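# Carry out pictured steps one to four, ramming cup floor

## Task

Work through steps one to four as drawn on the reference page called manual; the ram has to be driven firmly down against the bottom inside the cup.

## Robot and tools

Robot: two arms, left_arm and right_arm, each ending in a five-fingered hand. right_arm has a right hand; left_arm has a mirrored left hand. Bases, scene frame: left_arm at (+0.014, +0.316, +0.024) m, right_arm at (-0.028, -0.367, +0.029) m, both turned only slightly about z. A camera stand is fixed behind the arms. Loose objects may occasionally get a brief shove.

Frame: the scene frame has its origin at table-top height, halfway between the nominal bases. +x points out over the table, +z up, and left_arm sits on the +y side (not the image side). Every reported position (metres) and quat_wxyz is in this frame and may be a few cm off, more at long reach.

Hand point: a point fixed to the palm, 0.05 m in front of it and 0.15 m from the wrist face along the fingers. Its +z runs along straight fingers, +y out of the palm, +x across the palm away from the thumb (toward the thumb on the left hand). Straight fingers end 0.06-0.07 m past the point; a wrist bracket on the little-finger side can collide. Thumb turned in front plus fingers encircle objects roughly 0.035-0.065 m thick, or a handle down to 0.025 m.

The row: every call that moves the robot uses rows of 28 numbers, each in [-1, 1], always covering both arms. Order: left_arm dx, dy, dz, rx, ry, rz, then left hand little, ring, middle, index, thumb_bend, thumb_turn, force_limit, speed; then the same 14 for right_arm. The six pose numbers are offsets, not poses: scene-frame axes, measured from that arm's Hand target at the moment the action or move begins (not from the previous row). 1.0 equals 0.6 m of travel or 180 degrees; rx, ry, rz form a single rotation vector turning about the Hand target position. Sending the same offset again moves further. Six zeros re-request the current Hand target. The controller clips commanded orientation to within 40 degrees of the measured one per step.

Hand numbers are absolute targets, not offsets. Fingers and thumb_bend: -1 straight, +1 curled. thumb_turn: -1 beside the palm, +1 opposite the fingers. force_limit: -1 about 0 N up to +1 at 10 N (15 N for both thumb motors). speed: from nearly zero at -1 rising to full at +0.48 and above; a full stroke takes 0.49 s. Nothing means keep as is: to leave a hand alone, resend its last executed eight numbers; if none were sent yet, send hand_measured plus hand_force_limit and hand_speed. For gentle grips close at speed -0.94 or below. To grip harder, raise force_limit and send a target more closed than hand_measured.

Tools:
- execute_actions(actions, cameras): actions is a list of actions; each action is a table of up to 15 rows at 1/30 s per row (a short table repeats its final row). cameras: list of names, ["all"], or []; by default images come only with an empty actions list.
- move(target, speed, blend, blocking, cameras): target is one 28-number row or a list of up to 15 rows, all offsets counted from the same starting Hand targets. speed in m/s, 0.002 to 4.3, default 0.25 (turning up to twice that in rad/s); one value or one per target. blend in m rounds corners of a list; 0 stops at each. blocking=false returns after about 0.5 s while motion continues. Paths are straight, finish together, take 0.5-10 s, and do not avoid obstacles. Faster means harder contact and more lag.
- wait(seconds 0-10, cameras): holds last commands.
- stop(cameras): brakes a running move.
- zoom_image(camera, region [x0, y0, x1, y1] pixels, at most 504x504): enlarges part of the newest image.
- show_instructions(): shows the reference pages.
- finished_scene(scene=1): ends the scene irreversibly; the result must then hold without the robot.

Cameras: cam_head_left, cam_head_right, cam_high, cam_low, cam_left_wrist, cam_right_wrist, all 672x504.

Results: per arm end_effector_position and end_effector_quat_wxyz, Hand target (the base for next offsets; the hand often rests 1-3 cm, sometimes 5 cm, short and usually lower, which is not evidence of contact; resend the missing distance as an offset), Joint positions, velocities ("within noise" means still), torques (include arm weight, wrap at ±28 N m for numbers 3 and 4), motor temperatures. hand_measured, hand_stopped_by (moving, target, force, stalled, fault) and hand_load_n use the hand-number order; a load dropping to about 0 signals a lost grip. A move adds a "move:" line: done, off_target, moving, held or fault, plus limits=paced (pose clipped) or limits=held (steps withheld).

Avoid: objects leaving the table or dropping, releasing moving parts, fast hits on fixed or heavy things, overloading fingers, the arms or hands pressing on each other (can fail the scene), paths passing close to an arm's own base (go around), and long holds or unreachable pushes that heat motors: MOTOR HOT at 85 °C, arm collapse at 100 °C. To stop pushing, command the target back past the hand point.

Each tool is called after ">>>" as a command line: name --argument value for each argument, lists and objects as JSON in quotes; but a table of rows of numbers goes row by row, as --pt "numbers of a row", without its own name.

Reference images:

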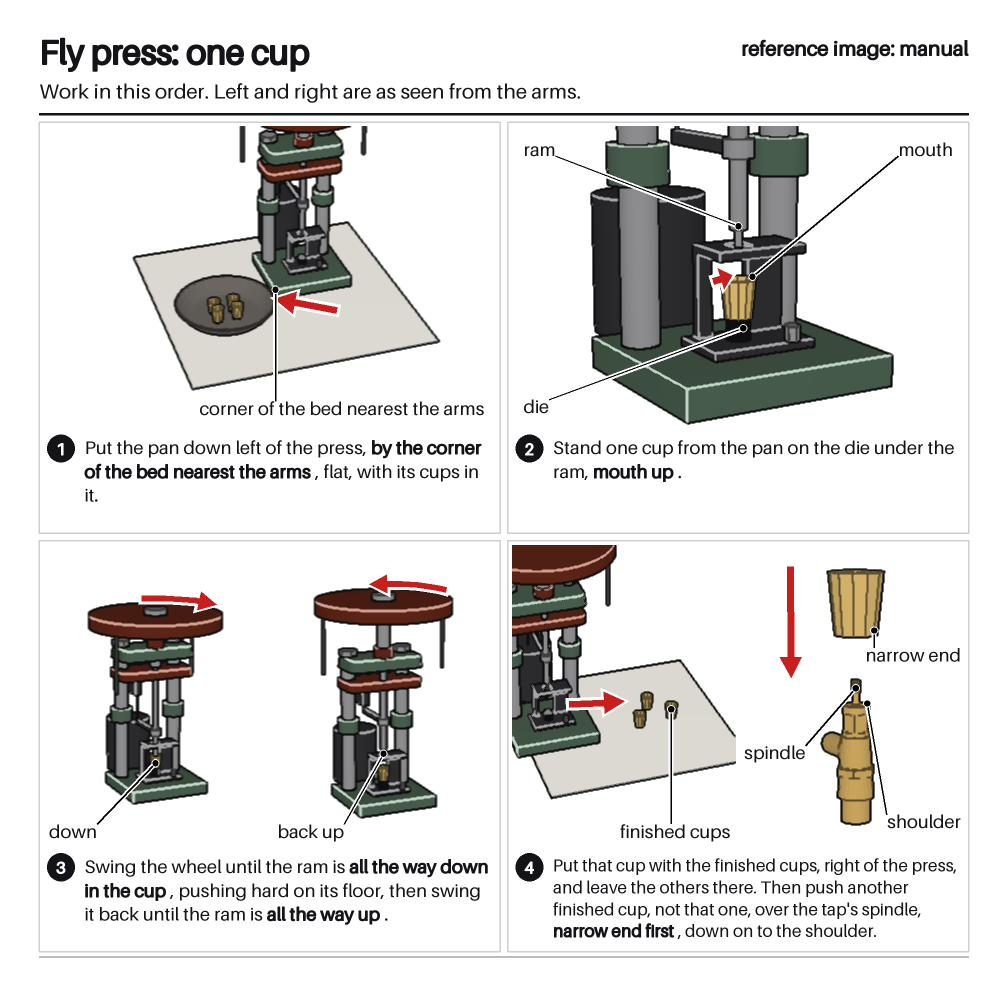

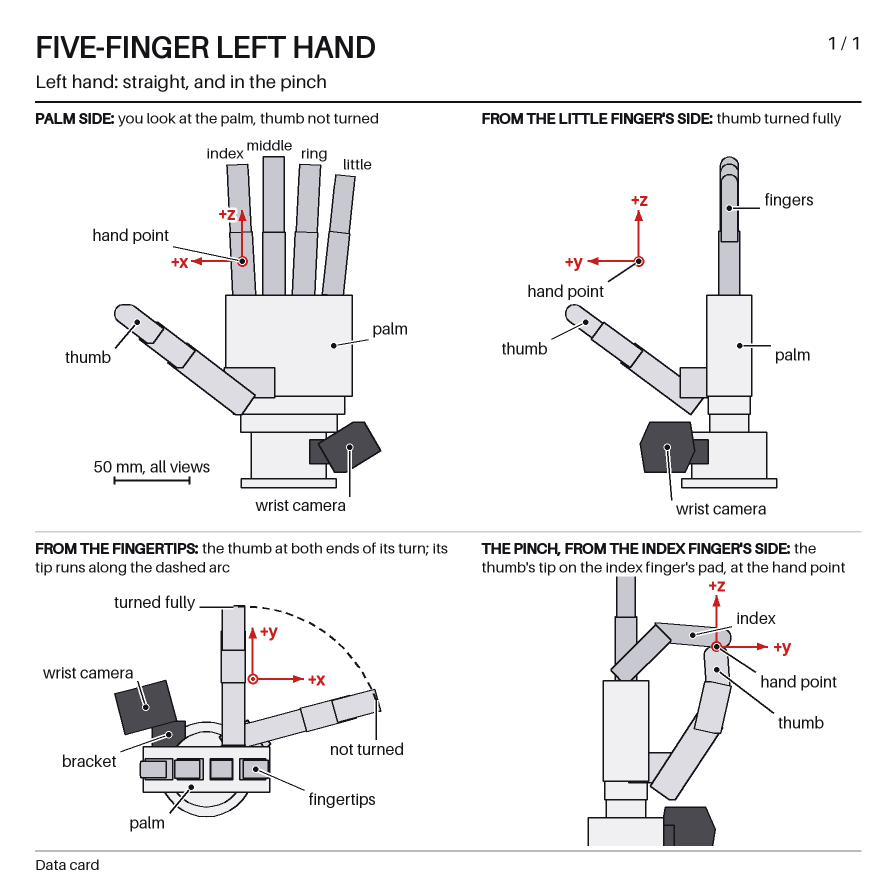

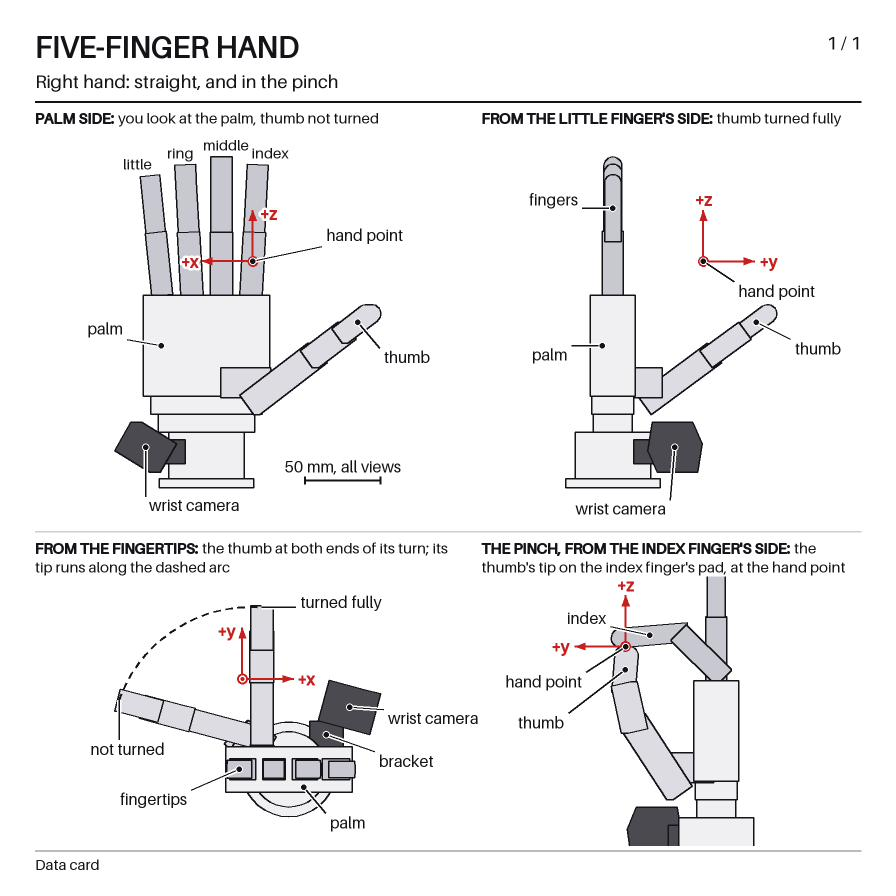

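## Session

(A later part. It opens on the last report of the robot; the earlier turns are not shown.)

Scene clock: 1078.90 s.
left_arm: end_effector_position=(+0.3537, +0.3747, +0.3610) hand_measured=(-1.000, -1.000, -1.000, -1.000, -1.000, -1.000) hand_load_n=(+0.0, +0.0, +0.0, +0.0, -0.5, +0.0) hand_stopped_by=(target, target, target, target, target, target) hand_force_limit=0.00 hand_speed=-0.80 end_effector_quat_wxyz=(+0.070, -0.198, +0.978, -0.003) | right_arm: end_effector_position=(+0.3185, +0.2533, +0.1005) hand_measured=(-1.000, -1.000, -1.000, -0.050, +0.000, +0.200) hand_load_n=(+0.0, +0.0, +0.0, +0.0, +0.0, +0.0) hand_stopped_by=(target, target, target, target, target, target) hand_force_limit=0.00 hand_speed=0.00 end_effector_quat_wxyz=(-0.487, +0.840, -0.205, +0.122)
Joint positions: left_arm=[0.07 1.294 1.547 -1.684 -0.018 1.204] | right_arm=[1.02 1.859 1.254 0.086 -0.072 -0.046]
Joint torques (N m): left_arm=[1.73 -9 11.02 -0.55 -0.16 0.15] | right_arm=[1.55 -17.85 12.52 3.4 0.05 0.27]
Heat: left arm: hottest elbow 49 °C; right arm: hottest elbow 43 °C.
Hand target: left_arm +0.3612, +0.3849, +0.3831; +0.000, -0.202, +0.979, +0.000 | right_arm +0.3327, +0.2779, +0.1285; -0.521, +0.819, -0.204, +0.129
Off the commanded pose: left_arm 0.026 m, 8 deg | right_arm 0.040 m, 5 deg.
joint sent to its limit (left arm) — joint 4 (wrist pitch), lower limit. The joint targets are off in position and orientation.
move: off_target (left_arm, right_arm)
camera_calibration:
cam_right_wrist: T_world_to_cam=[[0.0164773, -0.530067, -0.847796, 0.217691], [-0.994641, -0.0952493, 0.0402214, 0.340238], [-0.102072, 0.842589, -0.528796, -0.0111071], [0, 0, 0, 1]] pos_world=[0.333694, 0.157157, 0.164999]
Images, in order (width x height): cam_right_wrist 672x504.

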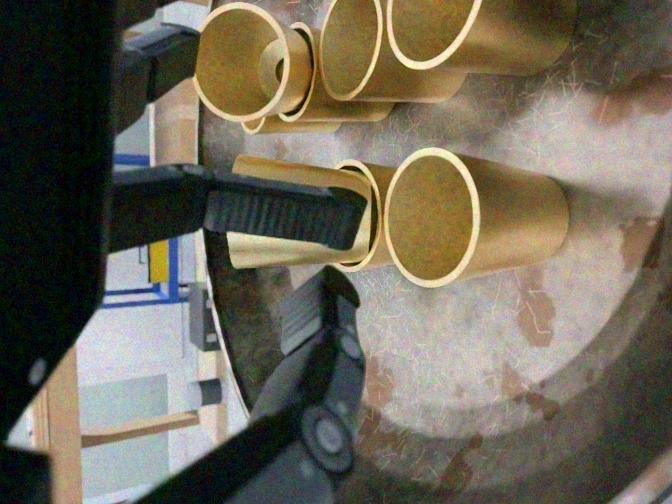

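>>> move --target '[0,0,0,0,0,0,-1,-1,-1,-1,-1,-1,0.0,-0.8,0,0,-0.03,0.064,-0.0334,0,-1,-1,-1,-0.05,0.0,0.2,0.0,0.0]' --speed 0.1 --cameras '["cam_right_wrist","cam_left_wrist"]'

Scene clock: 1097.63 s.
left_arm: end_effector_position=(+0.3537, +0.3747, +0.3610) hand_measured=(-1.000, -1.000, -1.000, -1.000, -1.000, -1.000) hand_load_n=(+0.0, +0.0, +0.0, +0.0, +0.0, +0.0) hand_stopped_by=(target, target, target, target, target, target) hand_force_limit=0.00 hand_speed=-0.80 end_effector_quat_wxyz=(+0.070, -0.198, +0.978, -0.003) | right_arm: end_effector_position=(+0.3296, +0.2726, +0.1088) hand_measured=(-1.000, -1.000, -1.000, -0.050, +0.000, +0.200) hand_load_n=(+0.0, +0.0, +0.0, +0.0, +0.0, +0.0) hand_stopped_by=(target, target, target, target, target, target) hand_force_limit=0.00 hand_speed=0.00 end_effector_quat_wxyz=(-0.598, +0.764, -0.188, +0.154)
Joint positions: left_arm=[0.07 1.294 1.547 -1.684 -0.018 1.204] | right_arm=[1.02 1.906 1.146 0.52 -0.072 -0.029]
Joint torques (N m): left_arm=[1.67 -8.94 11.02 -0.57 -0.15 0.15] | right_arm=[1.38 -16.97 7.91 3.49 -0.35 0.3]
Heat: left arm: hottest elbow 49 °C; right arm: hottest elbow 44 °C.
Hand target: left_arm +0.3612, +0.3849, +0.3831; +0.000, -0.202, +0.979, +0.000 | right_arm +0.3327, +0.2779, +0.1105; -0.610, +0.755, -0.188, +0.151
Off the commanded pose: left_arm 0.026 m, 8 deg | right_arm 0.006 m, 2 deg.
joint sent to its limit (left arm) — joint 4 (wrist pitch), lower limit. The joint targets are off in position and orientation.
move: off_target (left_arm)
camera_calibration:
cam_left_wrist: T_world_to_cam=[[0.181537, -0.983333, 0.0100335, 0.294385], [-0.903486, -0.16275, 0.396517, 0.2347], [-0.388275, -0.0810477, -0.917972, 0.614827], [0, 0, 0, 1]] pos_world=[0.397329, 0.377507, 0.468378]
cam_right_wrist: T_world_to_cam=[[0.136417, -0.312042, -0.940224, 0.14593], [-0.989911, -0.0796285, -0.117199, 0.364115], [-0.0382976, 0.946726, -0.319756, -0.0939963], [0, 0, 0, 1]] pos_world=[0.336934, 0.163519, 0.149825]
Images, in order (width x height): cam_left_wrist 672x504, cam_right_wrist 672x504.

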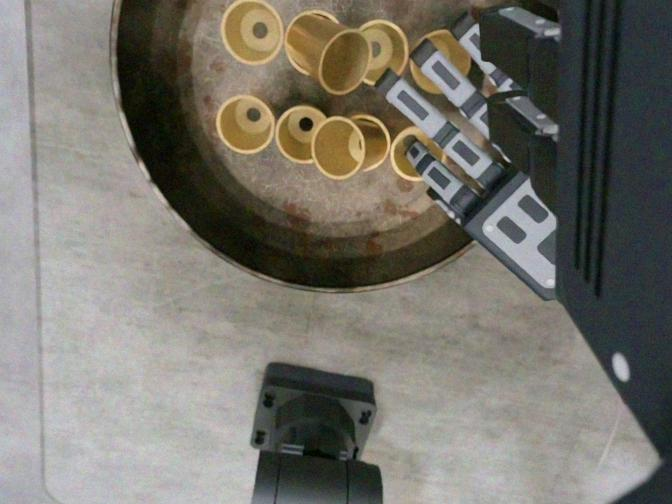

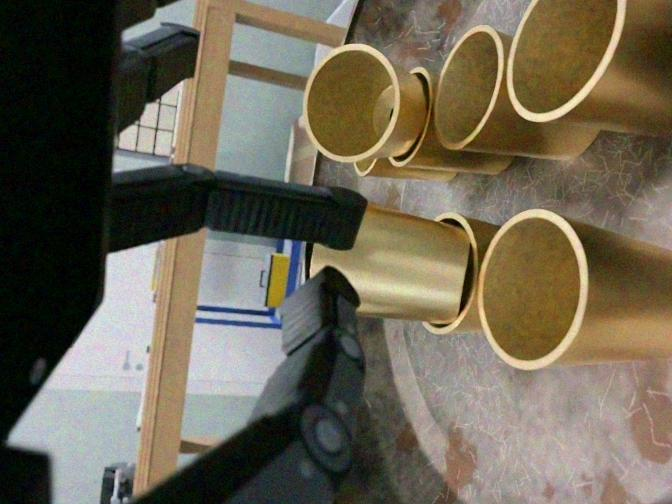

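>>> move --target '[0,0,0,0,0,0,-1,-1,-1,-1,-1,-1,0.0,-0.8,-0.0235,-0.0303,-0.055,0,0,0,-1,-1,-1,-0.05,0.0,0.2,0.0,0.0]' --speed 0.08 --cameras '["cam_right_wrist","cam_left_wrist"]'

Scene clock: 1110.43 s.
left_arm: end_effector_position=(+0.3537, +0.3747, +0.3610) hand_measured=(-1.000, -1.000, -1.000, -1.000, -1.000, -1.000) hand_load_n=(+0.0, +0.0, +0.0, +0.0, -0.5, +0.0) hand_stopped_by=(target, target, target, target, target, target) hand_force_limit=0.00 hand_speed=-0.80 end_effector_quat_wxyz=(+0.070, -0.198, +0.978, -0.003) | right_arm: end_effector_position=(+0.3169, +0.2529, +0.0730) hand_measured=(-1.000, -1.000, -1.000, -0.050, +0.000, +0.200) hand_load_n=(+0.0, +0.0, +0.0, +0.0, +0.0, +0.0) hand_stopped_by=(target, target, target, target, target, target) hand_force_limit=0.00 hand_speed=0.00 end_effector_quat_wxyz=(-0.596, +0.765, -0.189, +0.153)
Joint positions: left_arm=[0.07 1.294 1.547 -1.684 -0.018 1.204] | right_arm=[1.02 1.932 1.059 0.629 -0.072 -0.028]
Joint torques (N m): left_arm=[1.67 -9.05 11.02 -0.57 -0.16 0.15] | right_arm=[1.49 -16.97 7.28 3.49 -0.19 0.27]
Heat: left arm: hottest elbow 49 °C; right arm: hottest elbow 42 °C.
Hand target: left_arm +0.3612, +0.3849, +0.3831; +0.000, -0.202, +0.979, +0.000 | right_arm +0.3186, +0.2597, +0.0775; -0.610, +0.755, -0.188, +0.151
Off the commanded pose: left_arm 0.026 m, 8 deg | right_arm 0.008 m, 2 deg.
joint sent to its limit (left arm) — joint 4 (wrist pitch), lower limit. The joint targets are off in position and orientation.
move: off_target (left_arm)
camera_calibration:
cam_left_wrist: T_world_to_cam=[[0.181537, -0.983333, 0.0100335, 0.294385], [-0.903486, -0.16275, 0.396517, 0.2347], [-0.388275, -0.0810477, -0.917972, 0.614827], [0, 0, 0, 1]] pos_world=[0.397329, 0.377507, 0.468378]
cam_right_wrist: T_world_to_cam=[[0.132735, -0.315046, -0.939749, 0.109722], [-0.990377, -0.0796397, -0.113187, 0.345614], [-0.0391821, 0.945729, -0.322585, -0.0865216], [0, 0, 0, 1]] pos_world=[0.324334, 0.143918, 0.114319]
Images, in order (width x height): cam_left_wrist 672x504, cam_right_wrist 672x504.

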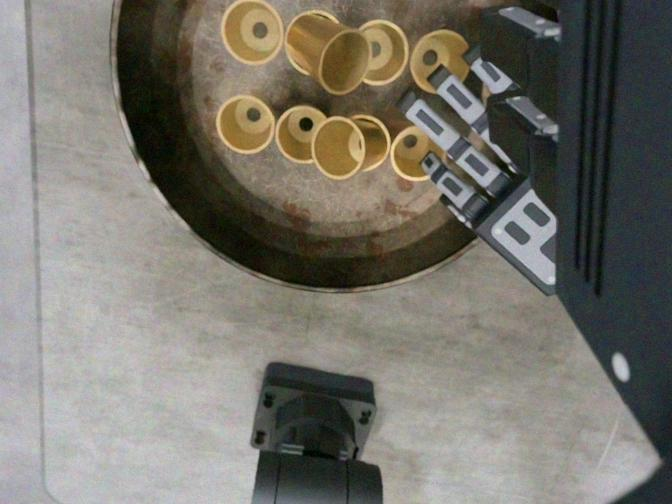

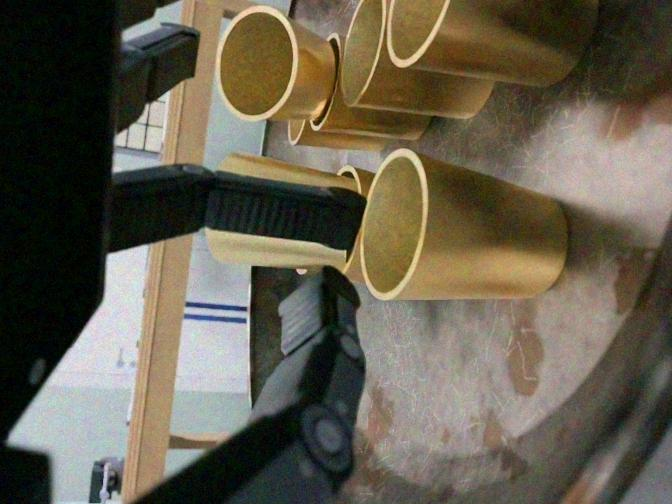

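>>> move --target '[0,0,0,0,0,0,-1,-1,-1,-1,-1,-1,0.0,-0.8,0,0,-0.055,0,0,0,-1,-1,-1,-0.05,0.0,0.2,0.0,0.0]' --speed 0.05 --cameras '["cam_right_wrist","cam_left_wrist"]'

Scene clock: 1120.97 s.
left_arm: end_effector_position=(+0.3537, +0.3747, +0.3610) hand_measured=(-1.000, -1.000, -1.000, -1.000, -1.000, -1.000) hand_load_n=(+0.0, +0.0, +0.0, +0.0, +0.0, +0.0) hand_stopped_by=(target, target, target, target, target, target) hand_force_limit=0.00 hand_speed=-0.80 end_effector_quat_wxyz=(+0.070, -0.198, +0.978, -0.003) | right_arm: end_effector_position=(+0.3181, +0.2547, +0.0428) hand_measured=(-1.000, -1.000, -1.000, -0.050, +0.000, +0.200) hand_load_n=(+0.0, +0.0, +0.0, +0.5, +0.0, +0.0) hand_stopped_by=(target, target, target, target, target, target) hand_force_limit=0.00 hand_speed=0.00 end_effector_quat_wxyz=(-0.598, +0.764, -0.188, +0.154)
Joint positions: left_arm=[0.07 1.294 1.547 -1.684 -0.018 1.204] | right_arm=[1.02 2.003 1.059 0.704 -0.072 -0.028]
Joint torques (N m): left_arm=[1.73 -9 11 -0.58 -0.16 0.15] | right_arm=[1.55 -16.97 6.52 3.52 -0.17 0.27]
Heat: left arm: hottest elbow 49 °C; right arm: hottest elbow 41 °C.
Hand target: left_arm +0.3612, +0.3849, +0.3831; +0.000, -0.202, +0.979, +0.000 | right_arm +0.3186, +0.2597, +0.0445; -0.610, +0.755, -0.188, +0.151
Off the commanded pose: left_arm 0.026 m, 8 deg | right_arm 0.005 m, 2 deg.
joint sent to its limit (left arm) — joint 4 (wrist pitch), lower limit. The joint targets are off in position and orientation.
move: off_target (left_arm)
camera_calibration:
cam_left_wrist: T_world_to_cam=[[0.181537, -0.983333, 0.0100335, 0.294385], [-0.903486, -0.16275, 0.396517, 0.2347], [-0.388275, -0.0810477, -0.917972, 0.614827], [0, 0, 0, 1]] pos_world=[0.397329, 0.377507, 0.468378]
cam_right_wrist: T_world_to_cam=[[0.135029, -0.311455, -0.940619, 0.0801311], [-0.990098, -0.0791949, -0.115909, 0.34344], [-0.0383917, 0.946955, -0.319064, -0.0985925], [0, 0, 0, 1]] pos_world=[0.325434, 0.145519, 0.0837234]
Images, in order (width x height): cam_left_wrist 672x504, cam_right_wrist 672x504.

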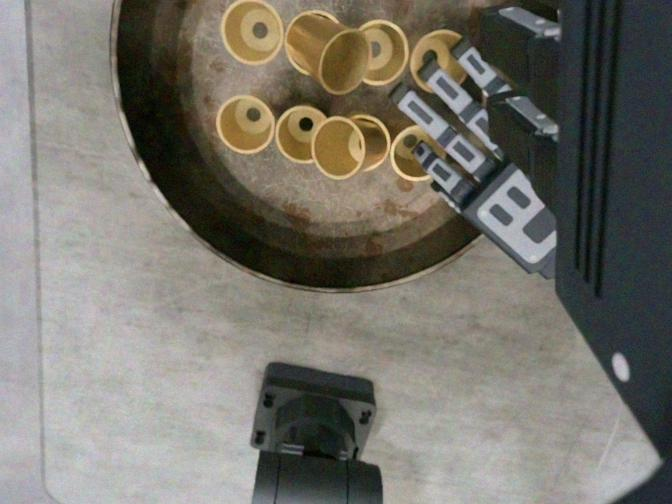

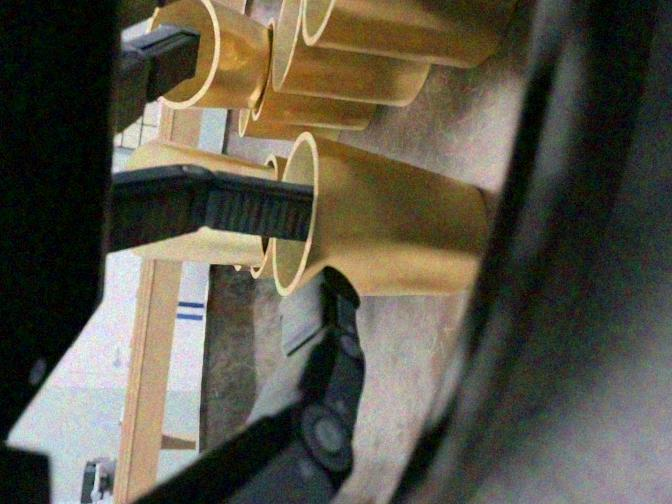

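>>> move --target '[0,0,0,0,0,0,-1,-1,-1,-1,-1,-1,0.0,-0.8,0.004,0.008,-0.012,0,0,0,-1,-1,-1,-0.05,0.0,0.2,0.0,0.0]' --speed 0.04 --cameras '["cam_right_wrist"]'

>>> execute_actions --actions '[[[0,0,0,0,0,0,-1,-1,-1,-1,-1,-1,0.0,-0.8,0,0,0,0,0,0,-1,-1,-1,0.4,0.0,0.2,-0.2,-0.85]],[[0,0,0,0,0,0,-1,-1,-1,-1,-1,-1,0.0,-0.8,0,0,0,0,0,0,-1,-1,-1,0.4,0.0,0.2,-0.2,-0.85]],[[0,0,0,0,0,0,-1,-1,-1,-1,-1,-1,0.0,-0.8,0,0,0,0,0,0,-1,-1,-1,0.4,0.0,0.2,-0.2,-0.85]]]' --cameras '["cam_right_wrist"]'

Scene clock: 1137.67 s.
left_arm: end_effector_position=(+0.3537, +0.3747, +0.3610) hand_measured=(-1.000, -1.000, -1.000, -1.000, -1.000, -1.000) hand_load_n=(+0.0, +0.0, +0.0, +0.0, +0.0, +0.0) hand_stopped_by=(target, target, target, target, target, target) hand_force_limit=0.00 hand_speed=-0.80 end_effector_quat_wxyz=(+0.070, -0.198, +0.978, -0.003) | right_arm: end_effector_position=(+0.3181, +0.2549, +0.0371) hand_measured=(-1.000, -1.000, -1.000, -0.050, +0.000, +0.200) hand_load_n=(+0.0, +0.0, +0.0, -0.5, +0.0, +0.0) hand_stopped_by=(target, target, target, target, target, target) hand_force_limit=0.00 hand_speed=0.00 end_effector_quat_wxyz=(-0.599, +0.763, -0.189, +0.153)
Joint positions: left_arm=[0.07 1.294 1.547 -1.684 -0.018 1.204] | right_arm=[1.02 2.017 1.059 0.719 -0.072 -0.026]
Joint torques (N m): left_arm=[1.73 -9 11 -0.58 -0.16 0.15] | right_arm=[1.73 -16.5 7.84 3.22 -0.14 0.25]
Heat: left arm: hottest elbow 49 °C; right arm: hottest elbow 39 °C.
Hand target: left_arm +0.3612, +0.3849, +0.3831; +0.000, -0.202, +0.979, +0.000 | right_arm +0.3210, +0.2645, +0.0373; -0.610, +0.755, -0.188, +0.151
Off the commanded pose: left_arm 0.026 m, 8 deg | right_arm 0.010 m, 2 deg.
joint sent to its limit (left arm) — joint 4 (wrist pitch), lower limit. The joint targets are off in position and orientation.
move: off_target (left_arm)
camera_calibration:
cam_right_wrist: T_world_to_cam=[[0.134443, -0.309531, -0.941337, 0.0746099], [-0.990185, -0.0785743, -0.115583, 0.342685], [-0.0381884, 0.947637, -0.317057, -0.100986], [0, 0, 0, 1]] pos_world=[0.325434, 0.145718, 0.0778232]
Images, in order (width x height): cam_right_wrist 672x504.

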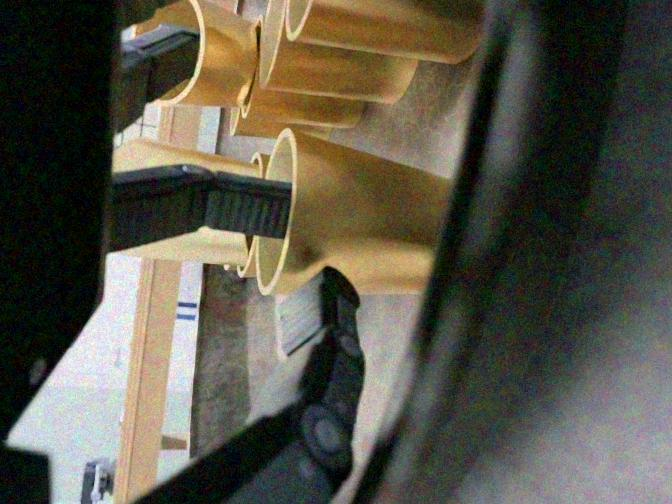

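Scene clock: 1139.47 s.
left_arm: end_effector_position=(+0.3537, +0.3747, +0.3610) hand_measured=(-1.000, -1.000, -1.000, -1.000, -1.000, -1.000) hand_load_n=(+0.0, +0.0, +0.0, +0.0, +0.0, +0.0) hand_stopped_by=(target, target, target, target, target, target) hand_force_limit=0.00 hand_speed=-0.80 end_effector_quat_wxyz=(+0.070, -0.198, +0.978, -0.003) | right_arm: end_effector_position=(+0.3173, +0.2554, +0.0376) hand_measured=(-1.000, -1.000, -1.000, +0.154, +0.000, +0.200) hand_load_n=(+0.0, +0.0, +0.0, +5.0, +0.0, +0.5) hand_stopped_by=(target, target, target, force, target, target) hand_force_limit=-0.20 hand_speed=-0.85 end_effector_quat_wxyz=(-0.600, +0.763, -0.188, +0.151)
Joint positions: left_arm=[0.07 1.294 1.547 -1.684 -0.018 1.204] | right_arm=[1.02 2.017 1.059 0.721 -0.077 -0.025]
Joint torques (N m): left_arm=[1.73 -8.94 11.02 -0.57 -0.16 0.15] | right_arm=[1.79 -16.38 7.84 3.15 -0.12 0.24]
Motor temperatures (°C): left_arm=[32 32 49 28 27 28] | right_arm=[25 32 38 30 26 29]
Heat: left arm: hottest elbow 49 °C; right arm: hottest elbow 38 °C.
Hand target: left_arm +0.3612, +0.3849, +0.3831; +0.000, -0.202, +0.979, +0.000 | right_arm +0.3210, +0.2645, +0.0373; -0.610, +0.755, -0.188, +0.151
Off the commanded pose: left_arm 0.026 m, 8 deg | right_arm 0.010 m, 2 deg.
joint sent to its limit (left arm) — joint 4 (wrist pitch), lower limit. The joint targets are off in position and orientation.
camera_calibration:
cam_right_wrist: T_world_to_cam=[[0.13439, -0.306647, -0.942288, 0.0745387], [-0.990013, -0.0824187, -0.114376, 0.342842], [-0.0425891, 0.948248, -0.314661, -0.100196], [0, 0, 0, 1]] pos_world=[0.325133, 0.146124, 0.0779218]
Images, in order (width x height): cam_right_wrist 672x504.

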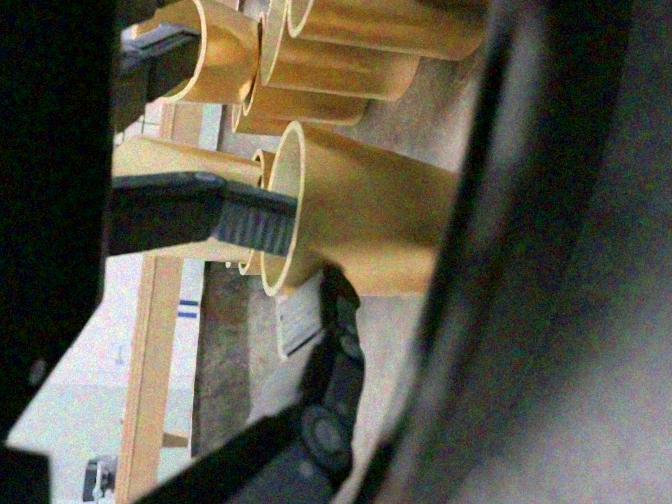

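>>> move --target '[0,0,0,0,0,0,-1,-1,-1,-1,-1,-1,0.0,-0.8,0,0,0.06,0,0,0,-1,-1,-1,0.4,0.0,0.2,-0.2,-0.85]' --speed 0.05 --cameras '["cam_right_wrist","cam_left_wrist"]'

Scene clock: 1143.27 s.
left_arm: end_effector_position=(+0.3537, +0.3747, +0.3610) hand_measured=(-1.000, -1.000, -1.000, -1.000, -1.000, -1.000) hand_load_n=(+0.0, +0.0, +0.0, +0.0, +0.0, +0.0) hand_stopped_by=(target, target, target, target, target, target) hand_force_limit=0.00 hand_speed=-0.80 end_effector_quat_wxyz=(+0.070, -0.198, +0.978, -0.003) | right_arm: end_effector_position=(+0.3162, +0.2532, +0.0413) hand_measured=(-1.000, -1.000, -1.000, +0.154, +0.000, +0.200) hand_load_n=(+0.0, +0.0, +0.0, +1.5, +0.5, +0.0) hand_stopped_by=(target, target, target, force, target, target) hand_force_limit=-0.20 hand_speed=-0.85 end_effector_quat_wxyz=(-0.591, +0.769, -0.188, +0.153)
Joint positions: left_arm=[0.07 1.294 1.547 -1.684 -0.018 1.204] | right_arm=[1.022 1.997 1.059 0.681 -0.072 -0.032]
Joint torques (N m): left_arm=[1.67 -8.94 11 -0.57 -0.16 0.15] | right_arm=[1.61 -20.95 8.29 1.33 -0.14 0.25]
Heat: left arm: hottest elbow 49 °C; right arm: hottest elbow 38 °C.
Hand target: left_arm +0.3612, +0.3849, +0.3831; +0.000, -0.202, +0.979, +0.000 | right_arm +0.3210, +0.2645, +0.0733; -0.610, +0.755, -0.188, +0.151
Off the commanded pose: left_arm 0.026 m, 8 deg | right_arm 0.034 m, 3 deg.
joint sent to its limit (left arm) — joint 4 (wrist pitch), lower limit. The joint targets are off in position and orientation.
move: off_target (left_arm, right_arm)
camera_calibration:
cam_left_wrist: T_world_to_cam=[[0.181537, -0.983333, 0.0100335, 0.294385], [-0.903486, -0.16275, 0.396517, 0.2347], [-0.388275, -0.0810477, -0.917972, 0.614827], [0, 0, 0, 1]] pos_world=[0.397329, 0.377507, 0.468378]
cam_right_wrist: T_world_to_cam=[[0.131093, -0.326422, -0.936089, 0.0834374], [-0.990456, -0.0836711, -0.10953, 0.342259], [-0.0425706, 0.941513, -0.334276, -0.0944715], [0, 0, 0, 1]] pos_world=[0.324033, 0.144819, 0.084013]
Images, in order (width x height): cam_left_wrist 672x504, cam_right_wrist 672x504.

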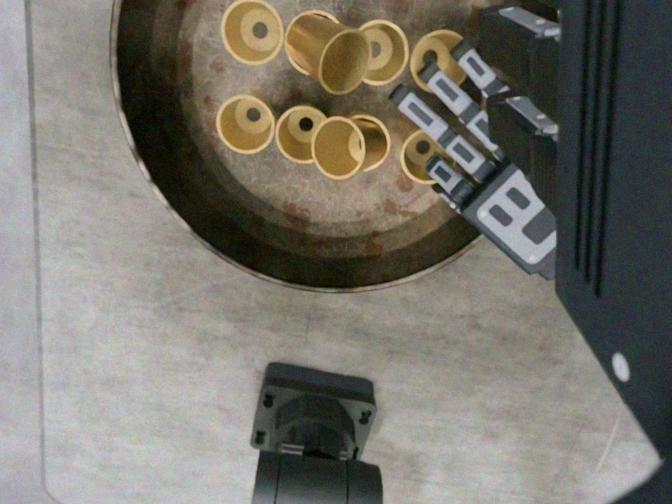

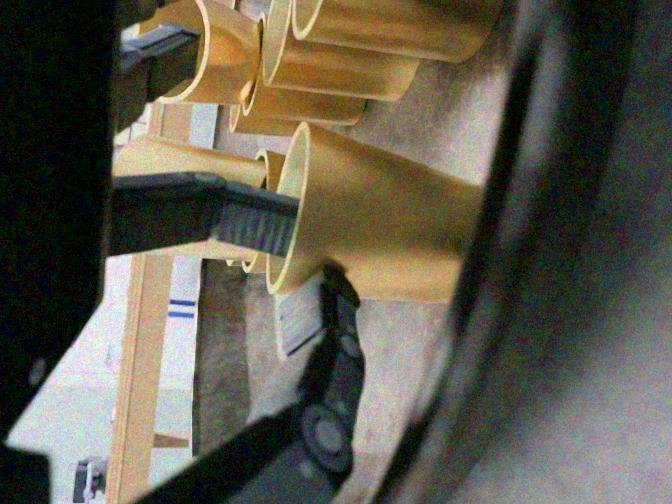

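>>> move --pt "0 0 0 0 0 0 -1 -1 -1 -1 -1 -1 0.0 -0.8 0 0 0 0 0 0 -1 -1 -1 0.5 0.0 0.2 0.2 -0.85" --pt "0 0 0 0 0 0 -1 -1 -1 -1 -1 -1 0.0 -0.8 0 0 0.04 0 0 0 -1 -1 -1 0.5 0.0 0.2 0.2 -0.85" --speed 0.05 --cameras '["cam_right_wrist","cam_left_wrist"]'

Scene clock: 1149.93 s.
left_arm: end_effector_position=(+0.3537, +0.3747, +0.3610) hand_measured=(-1.000, -1.000, -1.000, -1.000, -1.000, -1.000) hand_load_n=(+0.0, +0.0, +0.0, +0.0, +0.0, +0.0) hand_stopped_by=(target, target, target, target, target, target) hand_force_limit=0.00 hand_speed=-0.80 end_effector_quat_wxyz=(+0.070, -0.198, +0.978, -0.003) | right_arm: end_effector_position=(+0.3144, +0.2502, +0.0545) hand_measured=(-1.000, -1.000, -1.000, +0.178, +0.000, +0.200) hand_load_n=(+0.0, +0.0, +0.0, +2.0, +0.5, -0.5) hand_stopped_by=(target, target, target, force, target, target) hand_force_limit=0.20 hand_speed=-0.85 end_effector_quat_wxyz=(-0.583, +0.776, -0.189, +0.150)
Joint positions: left_arm=[0.07 1.294 1.547 -1.684 -0.018 1.204] | right_arm=[1.022 1.955 1.059 0.618 -0.072 -0.034]
Joint torques (N m): left_arm=[1.61 -9 11 -0.57 -0.15 0.15] | right_arm=[1.49 -21.42 9.01 1.59 -0.16 0.24]
Heat: left arm: hottest elbow 49 °C; right arm: hottest elbow 38 °C.
Hand target: left_arm +0.3612, +0.3849, +0.3831; +0.000, -0.202, +0.979, +0.000 | right_arm +0.3210, +0.2645, +0.0973; -0.610, +0.755, -0.188, +0.151
Off the commanded pose: left_arm 0.026 m, 8 deg | right_arm 0.046 m, 4 deg.
joint sent to its limit (left arm) — joint 4 (wrist pitch), lower limit. The joint targets are off in position and orientation.
move: off_target (left_arm, right_arm)
camera_calibration:
cam_left_wrist: T_world_to_cam=[[0.181537, -0.983333, 0.0100335, 0.294385], [-0.903486, -0.16275, 0.396517, 0.2347], [-0.388275, -0.0810477, -0.917972, 0.614827], [0, 0, 0, 1]] pos_world=[0.397329, 0.377507, 0.468378]
cam_right_wrist: T_world_to_cam=[[0.121642, -0.343971, -0.931068, 0.102063], [-0.991488, -0.0859807, -0.0977712, 0.341934], [-0.0464233, 0.935035, -0.351502, -0.0835366], [0, 0, 0, 1]] pos_world=[0.322731, 0.142616, 0.0990953]
Images, in order (width x height): cam_left_wrist 672x504, cam_right_wrist 672x504.

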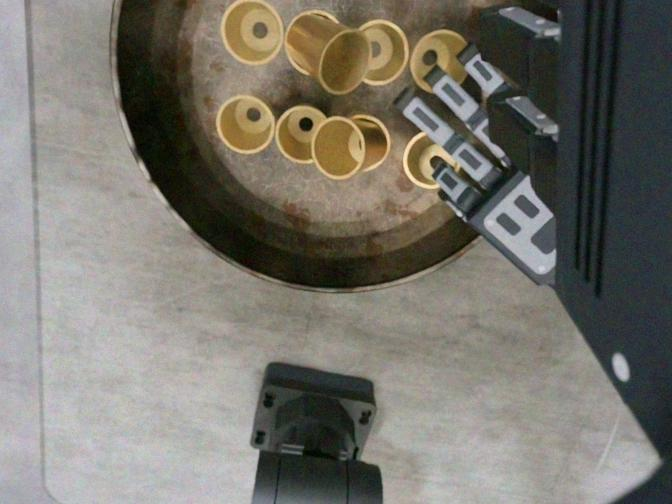

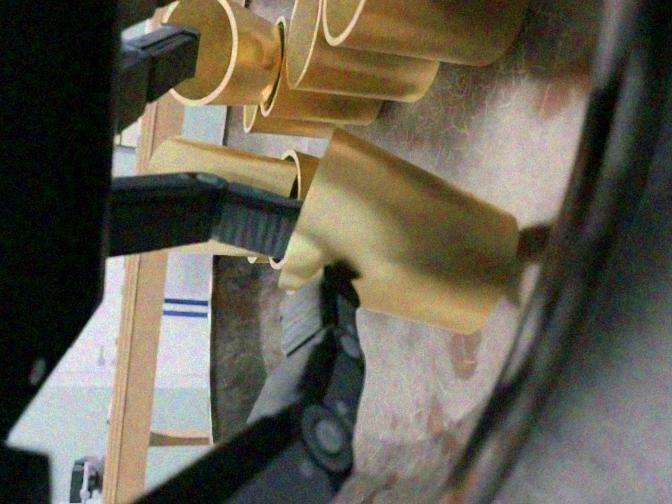

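>>> move --target '[0,0,0,0,0,0,-1,-1,-1,-1,-1,-1,0.0,-0.8,0,-0.02,0.05,0,0,0,-1,-1,-1,0.5,0.0,0.2,0.2,-0.85]' --speed 0.05 --cameras '["cam_right_wrist","cam_left_wrist"]'

Scene clock: 1157.90 s.
left_arm: end_effector_position=(+0.3537, +0.3747, +0.3610) hand_measured=(-1.000, -1.000, -1.000, -1.000, -1.000, -1.000) hand_load_n=(+0.0, +0.0, +0.0, +0.0, +0.0, +0.0) hand_stopped_by=(target, target, target, target, target, target) hand_force_limit=0.00 hand_speed=-0.80 end_effector_quat_wxyz=(+0.070, -0.198, +0.978, -0.003) | right_arm: end_effector_position=(+0.3126, +0.2496, +0.0942) hand_measured=(-1.000, -1.000, -1.000, +0.178, +0.000, +0.200) hand_load_n=(-0.5, +0.0, +0.0, +2.5, +0.0, +0.0) hand_stopped_by=(target, target, target, force, target, target) hand_force_limit=0.20 hand_speed=-0.85 end_effector_quat_wxyz=(-0.591, +0.771, -0.185, +0.150)
Joint positions: left_arm=[0.07 1.294 1.547 -1.684 -0.018 1.204] | right_arm=[1.022 1.876 1.059 0.557 -0.078 -0.034]
Joint torques (N m): left_arm=[1.73 -8.94 11 -0.55 -0.16 0.15] | right_arm=[0.79 -20.78 8.2 1.68 -0.43 0.2]
Heat: left arm: hottest elbow 50 °C; right arm: hottest elbow 38 °C.
Hand target: left_arm +0.3612, +0.3849, +0.3831; +0.000, -0.202, +0.979, +0.000 | right_arm +0.3210, +0.2525, +0.1273; -0.610, +0.755, -0.188, +0.151
Off the commanded pose: left_arm 0.026 m, 8 deg | right_arm 0.034 m, 3 deg.
joint sent to its limit (left arm) — joint 4 (wrist pitch), lower limit. The joint targets are off in position and orientation.
move: off_target (left_arm, right_arm)
camera_calibration:
cam_left_wrist: T_world_to_cam=[[0.181537, -0.983333, 0.0100335, 0.294385], [-0.903486, -0.16275, 0.396517, 0.2347], [-0.388275, -0.0810477, -0.917972, 0.614827], [0, 0, 0, 1]] pos_world=[0.397329, 0.377507, 0.468378]
cam_right_wrist: T_world_to_cam=[[0.131547, -0.327862, -0.935522, 0.132349], [-0.990095, -0.0901706, -0.107619, 0.345548], [-0.0490724, 0.940413, -0.336476, -0.071008], [0, 0, 0, 1]] pos_world=[0.321231, 0.141327, 0.13711]
Images, in order (width x height): cam_left_wrist 672x504, cam_right_wrist 672x504.

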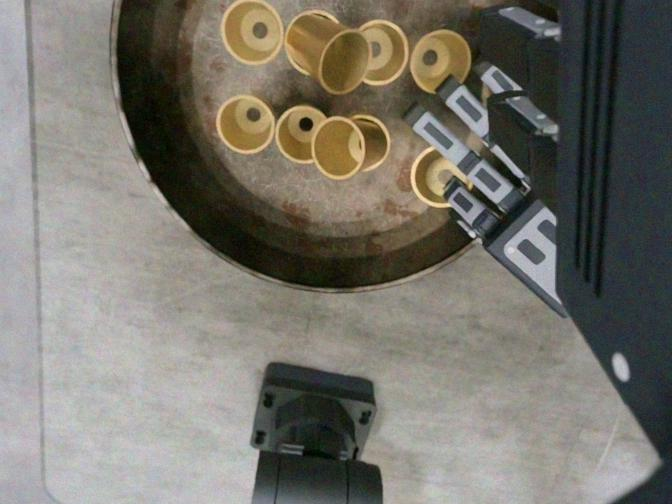

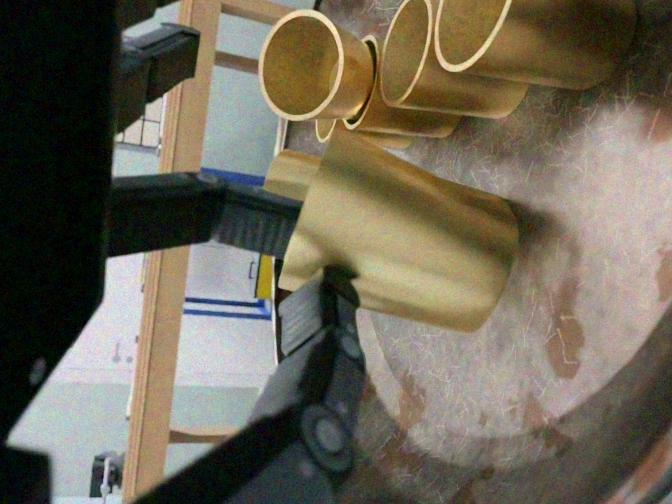

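>>> move --target '[0,0,0,0,0,0,-1,-1,-1,-1,-1,-1,0.0,-0.8,0.0,-0.02,0.15,0,0,0,-1,-1,-1,0.5,0.0,0.2,0.2,-0.85]' --speed 0.08 --cameras '["cam_right_wrist","cam_head_left","cam_high"]'

Scene clock: 1190.53 s.
left_arm: end_effector_position=(+0.3537, +0.3747, +0.3610) hand_measured=(-1.000, -1.000, -1.000, -1.000, -1.000, -1.000) hand_load_n=(+0.0, +0.0, +0.0, +0.0, +0.0, +0.0) hand_stopped_by=(target, target, target, target, target, target) hand_force_limit=0.00 hand_speed=-0.80 end_effector_quat_wxyz=(+0.070, -0.198, +0.978, -0.003) | right_arm: end_effector_position=(+0.3031, +0.2274, +0.1621) hand_measured=(-1.000, -1.000, -1.000, +0.178, +0.000, +0.200) hand_load_n=(+0.0, +0.0, +0.0, +2.5, +0.0, -0.5) hand_stopped_by=(target, target, target, force, target, target) hand_force_limit=0.20 hand_speed=-0.85 end_effector_quat_wxyz=(-0.576, +0.782, -0.189, +0.143)
Joint positions: left_arm=[0.07 1.294 1.547 -1.684 -0.018 1.204] | right_arm=[1.013 1.696 1.059 0.336 -0.09 -0.034]
Joint torques (N m): left_arm=[1.73 -9 10.99 -0.55 -0.16 0.15] | right_arm=[0.5 -18.96 13.07 1.69 -0.44 0.17]
Heat: left arm: hottest elbow 50 °C; right arm: hottest elbow 37 °C.
Hand target: left_arm +0.3612, +0.3849, +0.3831; +0.000, -0.202, +0.979, +0.000 | right_arm +0.3210, +0.2405, +0.2173; -0.610, +0.755, -0.188, +0.151
Off the commanded pose: left_arm 0.026 m, 8 deg | right_arm 0.060 m, 5 deg.
joint sent to its limit (left arm) — joint 4 (wrist pitch), lower limit. The joint targets are off in position and orientation.
move: off_target (left_arm, right_arm)
camera_calibration:
cam_right_wrist: T_world_to_cam=[[0.10898, -0.358248, -0.927244, 0.202298], [-0.99221, -0.0958418, -0.0795861, 0.33883], [-0.0603572, 0.928694, -0.365902, -0.0168805], [0, 0, 0, 1]] pos_world=[0.313125, 0.120624, 0.208369]
Images, in order (width x height): cam_head_left 672x504, cam_high 672x504, cam_right_wrist 672x504.

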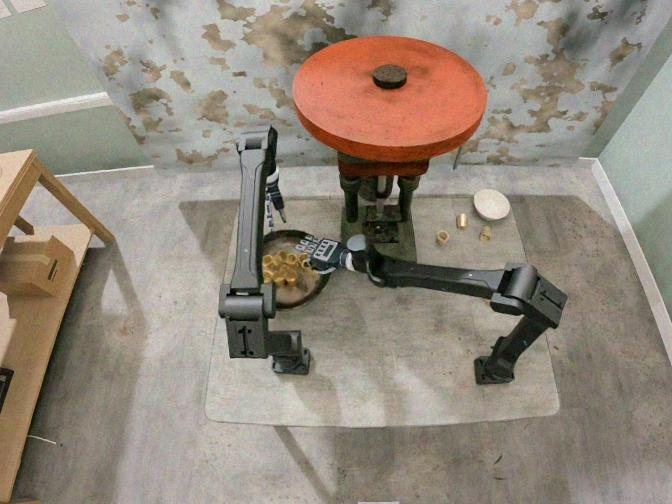

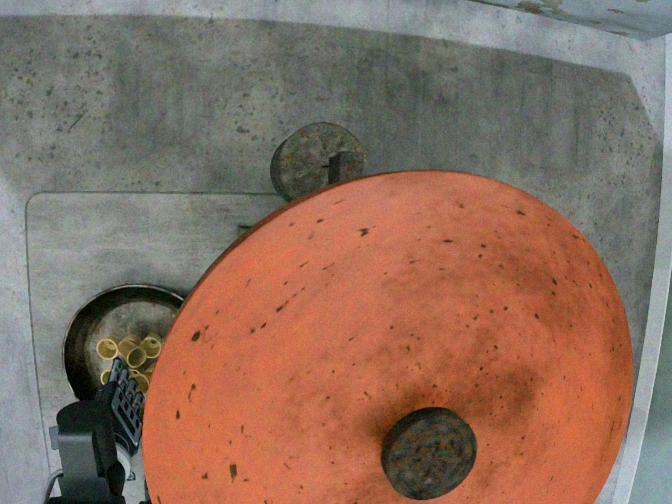

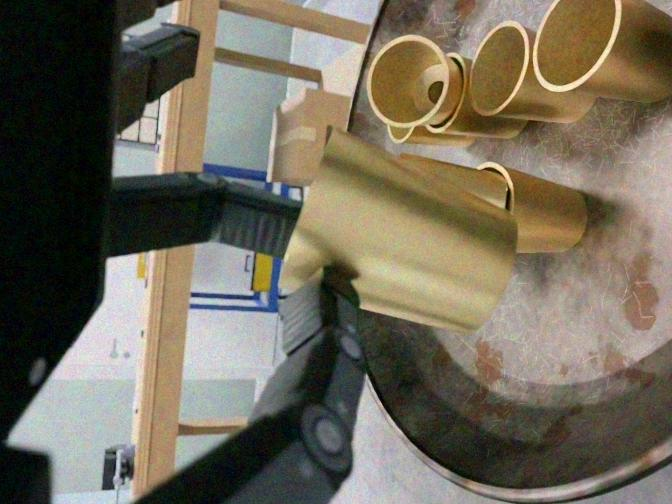

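>>> move --target '[0,0,0,0,0,0,-1,-1,-1,-1,-1,-1,0.0,-0.8,-0.035,-0.417,0.0,0.122,0,0,-1,-1,-1,0.5,0.0,0.2,0.2,-0.85]' --speed 0.12 --cameras '["cam_right_wrist","cam_head_left"]'

Scene clock: 1227.20 s.
left_arm: end_effector_position=(+0.3537, +0.3747, +0.3610) hand_measured=(-1.000, -1.000, -1.000, -1.000, -1.000, -1.000) hand_load_n=(+0.0, +0.0, +0.0, +0.0, +0.0, +0.0) hand_stopped_by=(target, target, target, target, target, target) hand_force_limit=0.00 hand_speed=-0.80 end_effector_quat_wxyz=(+0.070, -0.198, +0.978, -0.003) | right_arm: end_effector_position=(+0.2971, -0.0121, +0.1881) hand_measured=(-1.000, -1.000, -1.000, +0.178, +0.000, +0.200) hand_load_n=(+0.0, +0.0, +0.0, +2.0, +0.5, +0.0) hand_stopped_by=(target, target, target, force, target, target) hand_force_limit=0.20 hand_speed=-0.85 end_effector_quat_wxyz=(+0.719, -0.649, +0.228, -0.104)
Joint positions: left_arm=[0.07 1.294 1.547 -1.684 -0.018 1.204] | right_arm=[0.554 1.414 0.428 1.051 -0.552 0.229]
Joint torques (N m): left_arm=[1.73 -9.05 11 -0.57 -0.16 0.15] | right_arm=[0.79 -11.81 6.84 3.74 -0.28 0.33]
Heat: left arm: hottest elbow 50 °C; right arm: hottest elbow 40 °C.
Hand target: left_arm +0.3612, +0.3849, +0.3831; +0.000, -0.202, +0.979, +0.000 | right_arm +0.3000, -0.0097, +0.2173; +0.743, -0.625, +0.214, -0.112
Off the commanded pose: left_arm 0.026 m, 8 deg | right_arm 0.029 m, 4 deg.
joint sent to its limit (left arm) — joint 4 (wrist pitch), lower limit. The joint targets are off in position and orientation.
move: off_target (left_arm, right_arm)
camera_calibration:
cam_right_wrist: T_world_to_cam=[[0.0921156, 0.0355645, -0.995113, 0.163751], [-0.995009, -0.0352215, -0.0933647, 0.316141], [-0.0383698, 0.998747, 0.0321425, 0.134211], [0, 0, 0, 1]] pos_world=[0.304629, -0.128732, 0.188153]
Images, in order (width x height): cam_head_left 672x504, cam_right_wrist 672x504.

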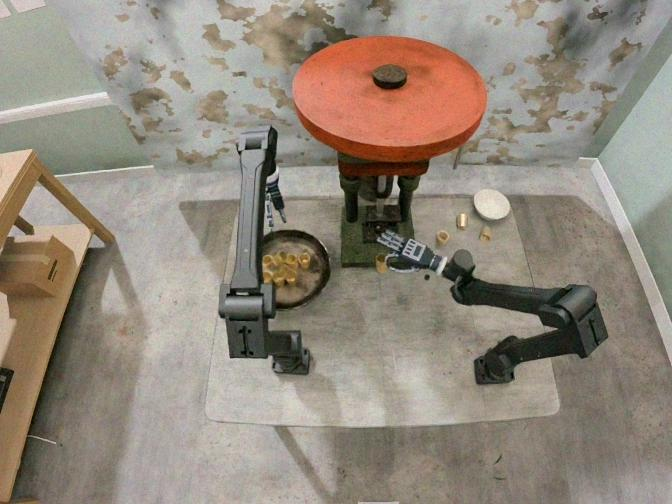

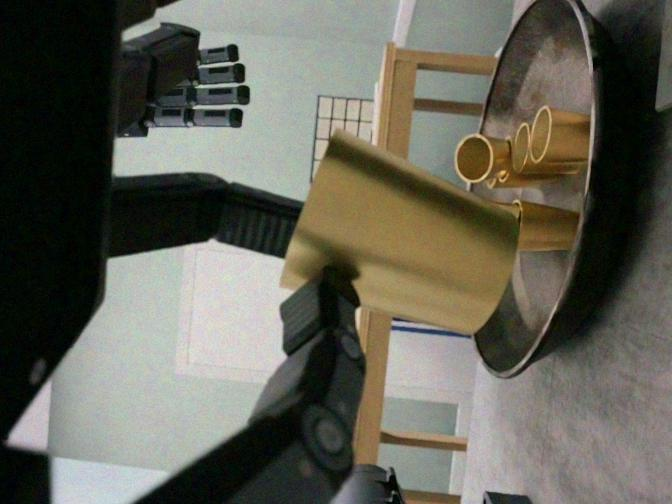

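>>> zoom_image --camera "cam_head_left" --region '[330, 200, 470, 300]'

>>> zoom_image --camera "cam_right_wrist" --region '[250, 100, 550, 350]'

Scaled by 3.600.

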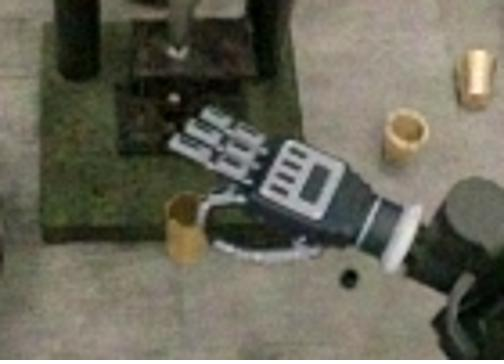

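Scaled by 1.680.

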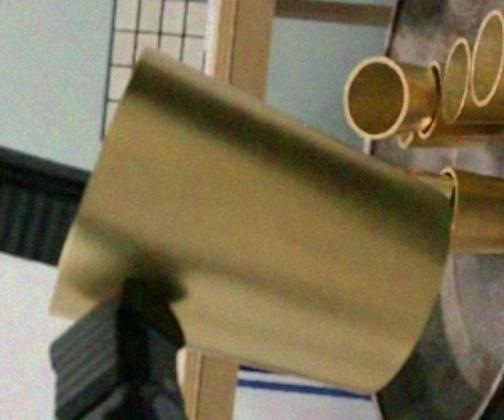

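>>> move --target '[0,0,0,0,0,0,-1,-1,-1,-1,-1,-1,0.0,-0.8,-0.02,0.0,-0.18,0.0,-0.086,0,-1,-1,-1,0.5,0.0,0.2,0.2,-0.85]' --speed 0.08 --cameras '["cam_right_wrist","cam_head_left"]'

Scene clock: 1246.87 s.
left_arm: end_effector_position=(+0.3537, +0.3747, +0.3610) hand_measured=(-1.000, -1.000, -1.000, -1.000, -1.000, -1.000) hand_load_n=(+0.0, +0.0, +0.0, +0.0, +0.0, +0.0) hand_stopped_by=(target, target, target, target, target, target) hand_force_limit=0.00 hand_speed=-0.80 end_effector_quat_wxyz=(+0.070, -0.198, +0.978, -0.003) | right_arm: end_effector_position=(+0.2900, -0.0162, +0.1001) hand_measured=(-1.000, -1.000, -1.000, +0.178, +0.000, +0.200) hand_load_n=(+0.0, -0.5, +0.0, +2.0, +0.5, +0.0) hand_stopped_by=(target, target, target, force, target, target) hand_force_limit=0.20 hand_speed=-0.85 end_effector_quat_wxyz=(+0.715, -0.663, +0.139, -0.176)
Joint positions: left_arm=[0.07 1.294 1.547 -1.684 -0.018 1.204] | right_arm=[0.572 1.785 0.372 1.512 -0.564 0.018]
Joint torques (N m): left_arm=[1.67 -9 11 -0.58 -0.16 0.15] | right_arm=[1.61 -10.75 3.1 3.62 -0.32 -0.07]
Heat: left arm: hottest elbow 50 °C; right arm: hottest elbow 39 °C.
Hand target: left_arm +0.3612, +0.3849, +0.3831; +0.000, -0.202, +0.979, +0.000 | right_arm +0.2880, -0.0097, +0.1093; +0.765, -0.604, +0.112, -0.195
Off the commanded pose: left_arm 0.026 m, 8 deg | right_arm 0.011 m, 10 deg.
joint sent to its limit (left arm) — joint 4 (wrist pitch), lower limit. The joint targets are off in position and orientation.
joint sent to its limit (right arm) — joint 4 (wrist pitch), upper limit. The joint targets are off in position and orientation.
move: off_target (left_arm, right_arm)
camera_calibration:
cam_right_wrist: T_world_to_cam=[[0.304018, -0.0369781, -0.951948, 0.00997036], [-0.951255, -0.0661602, -0.301226, 0.30823], [-0.0518423, 0.997124, -0.0552894, 0.153414], [0, 0, 0, 1]] pos_world=[0.298127, -0.132212, 0.11082]
Images, in order (width x height): cam_head_left 672x504, cam_right_wrist 672x504.

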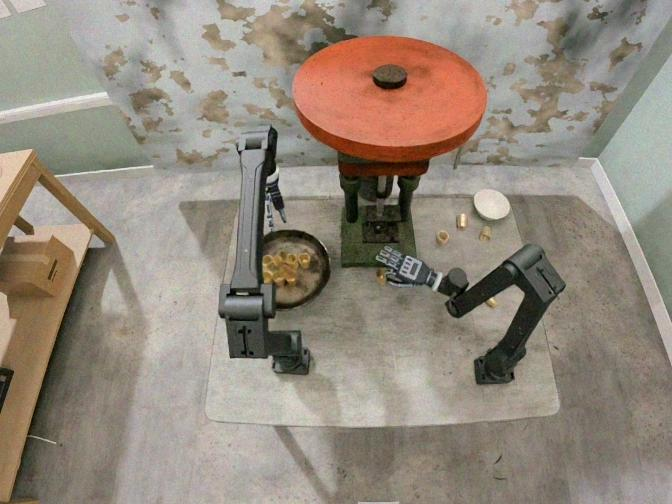

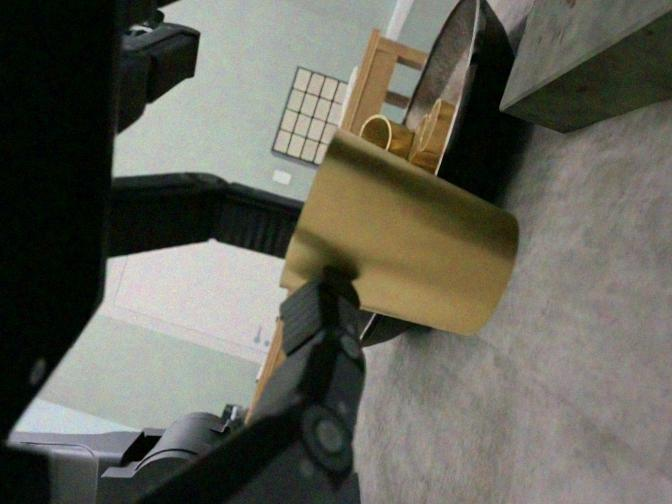

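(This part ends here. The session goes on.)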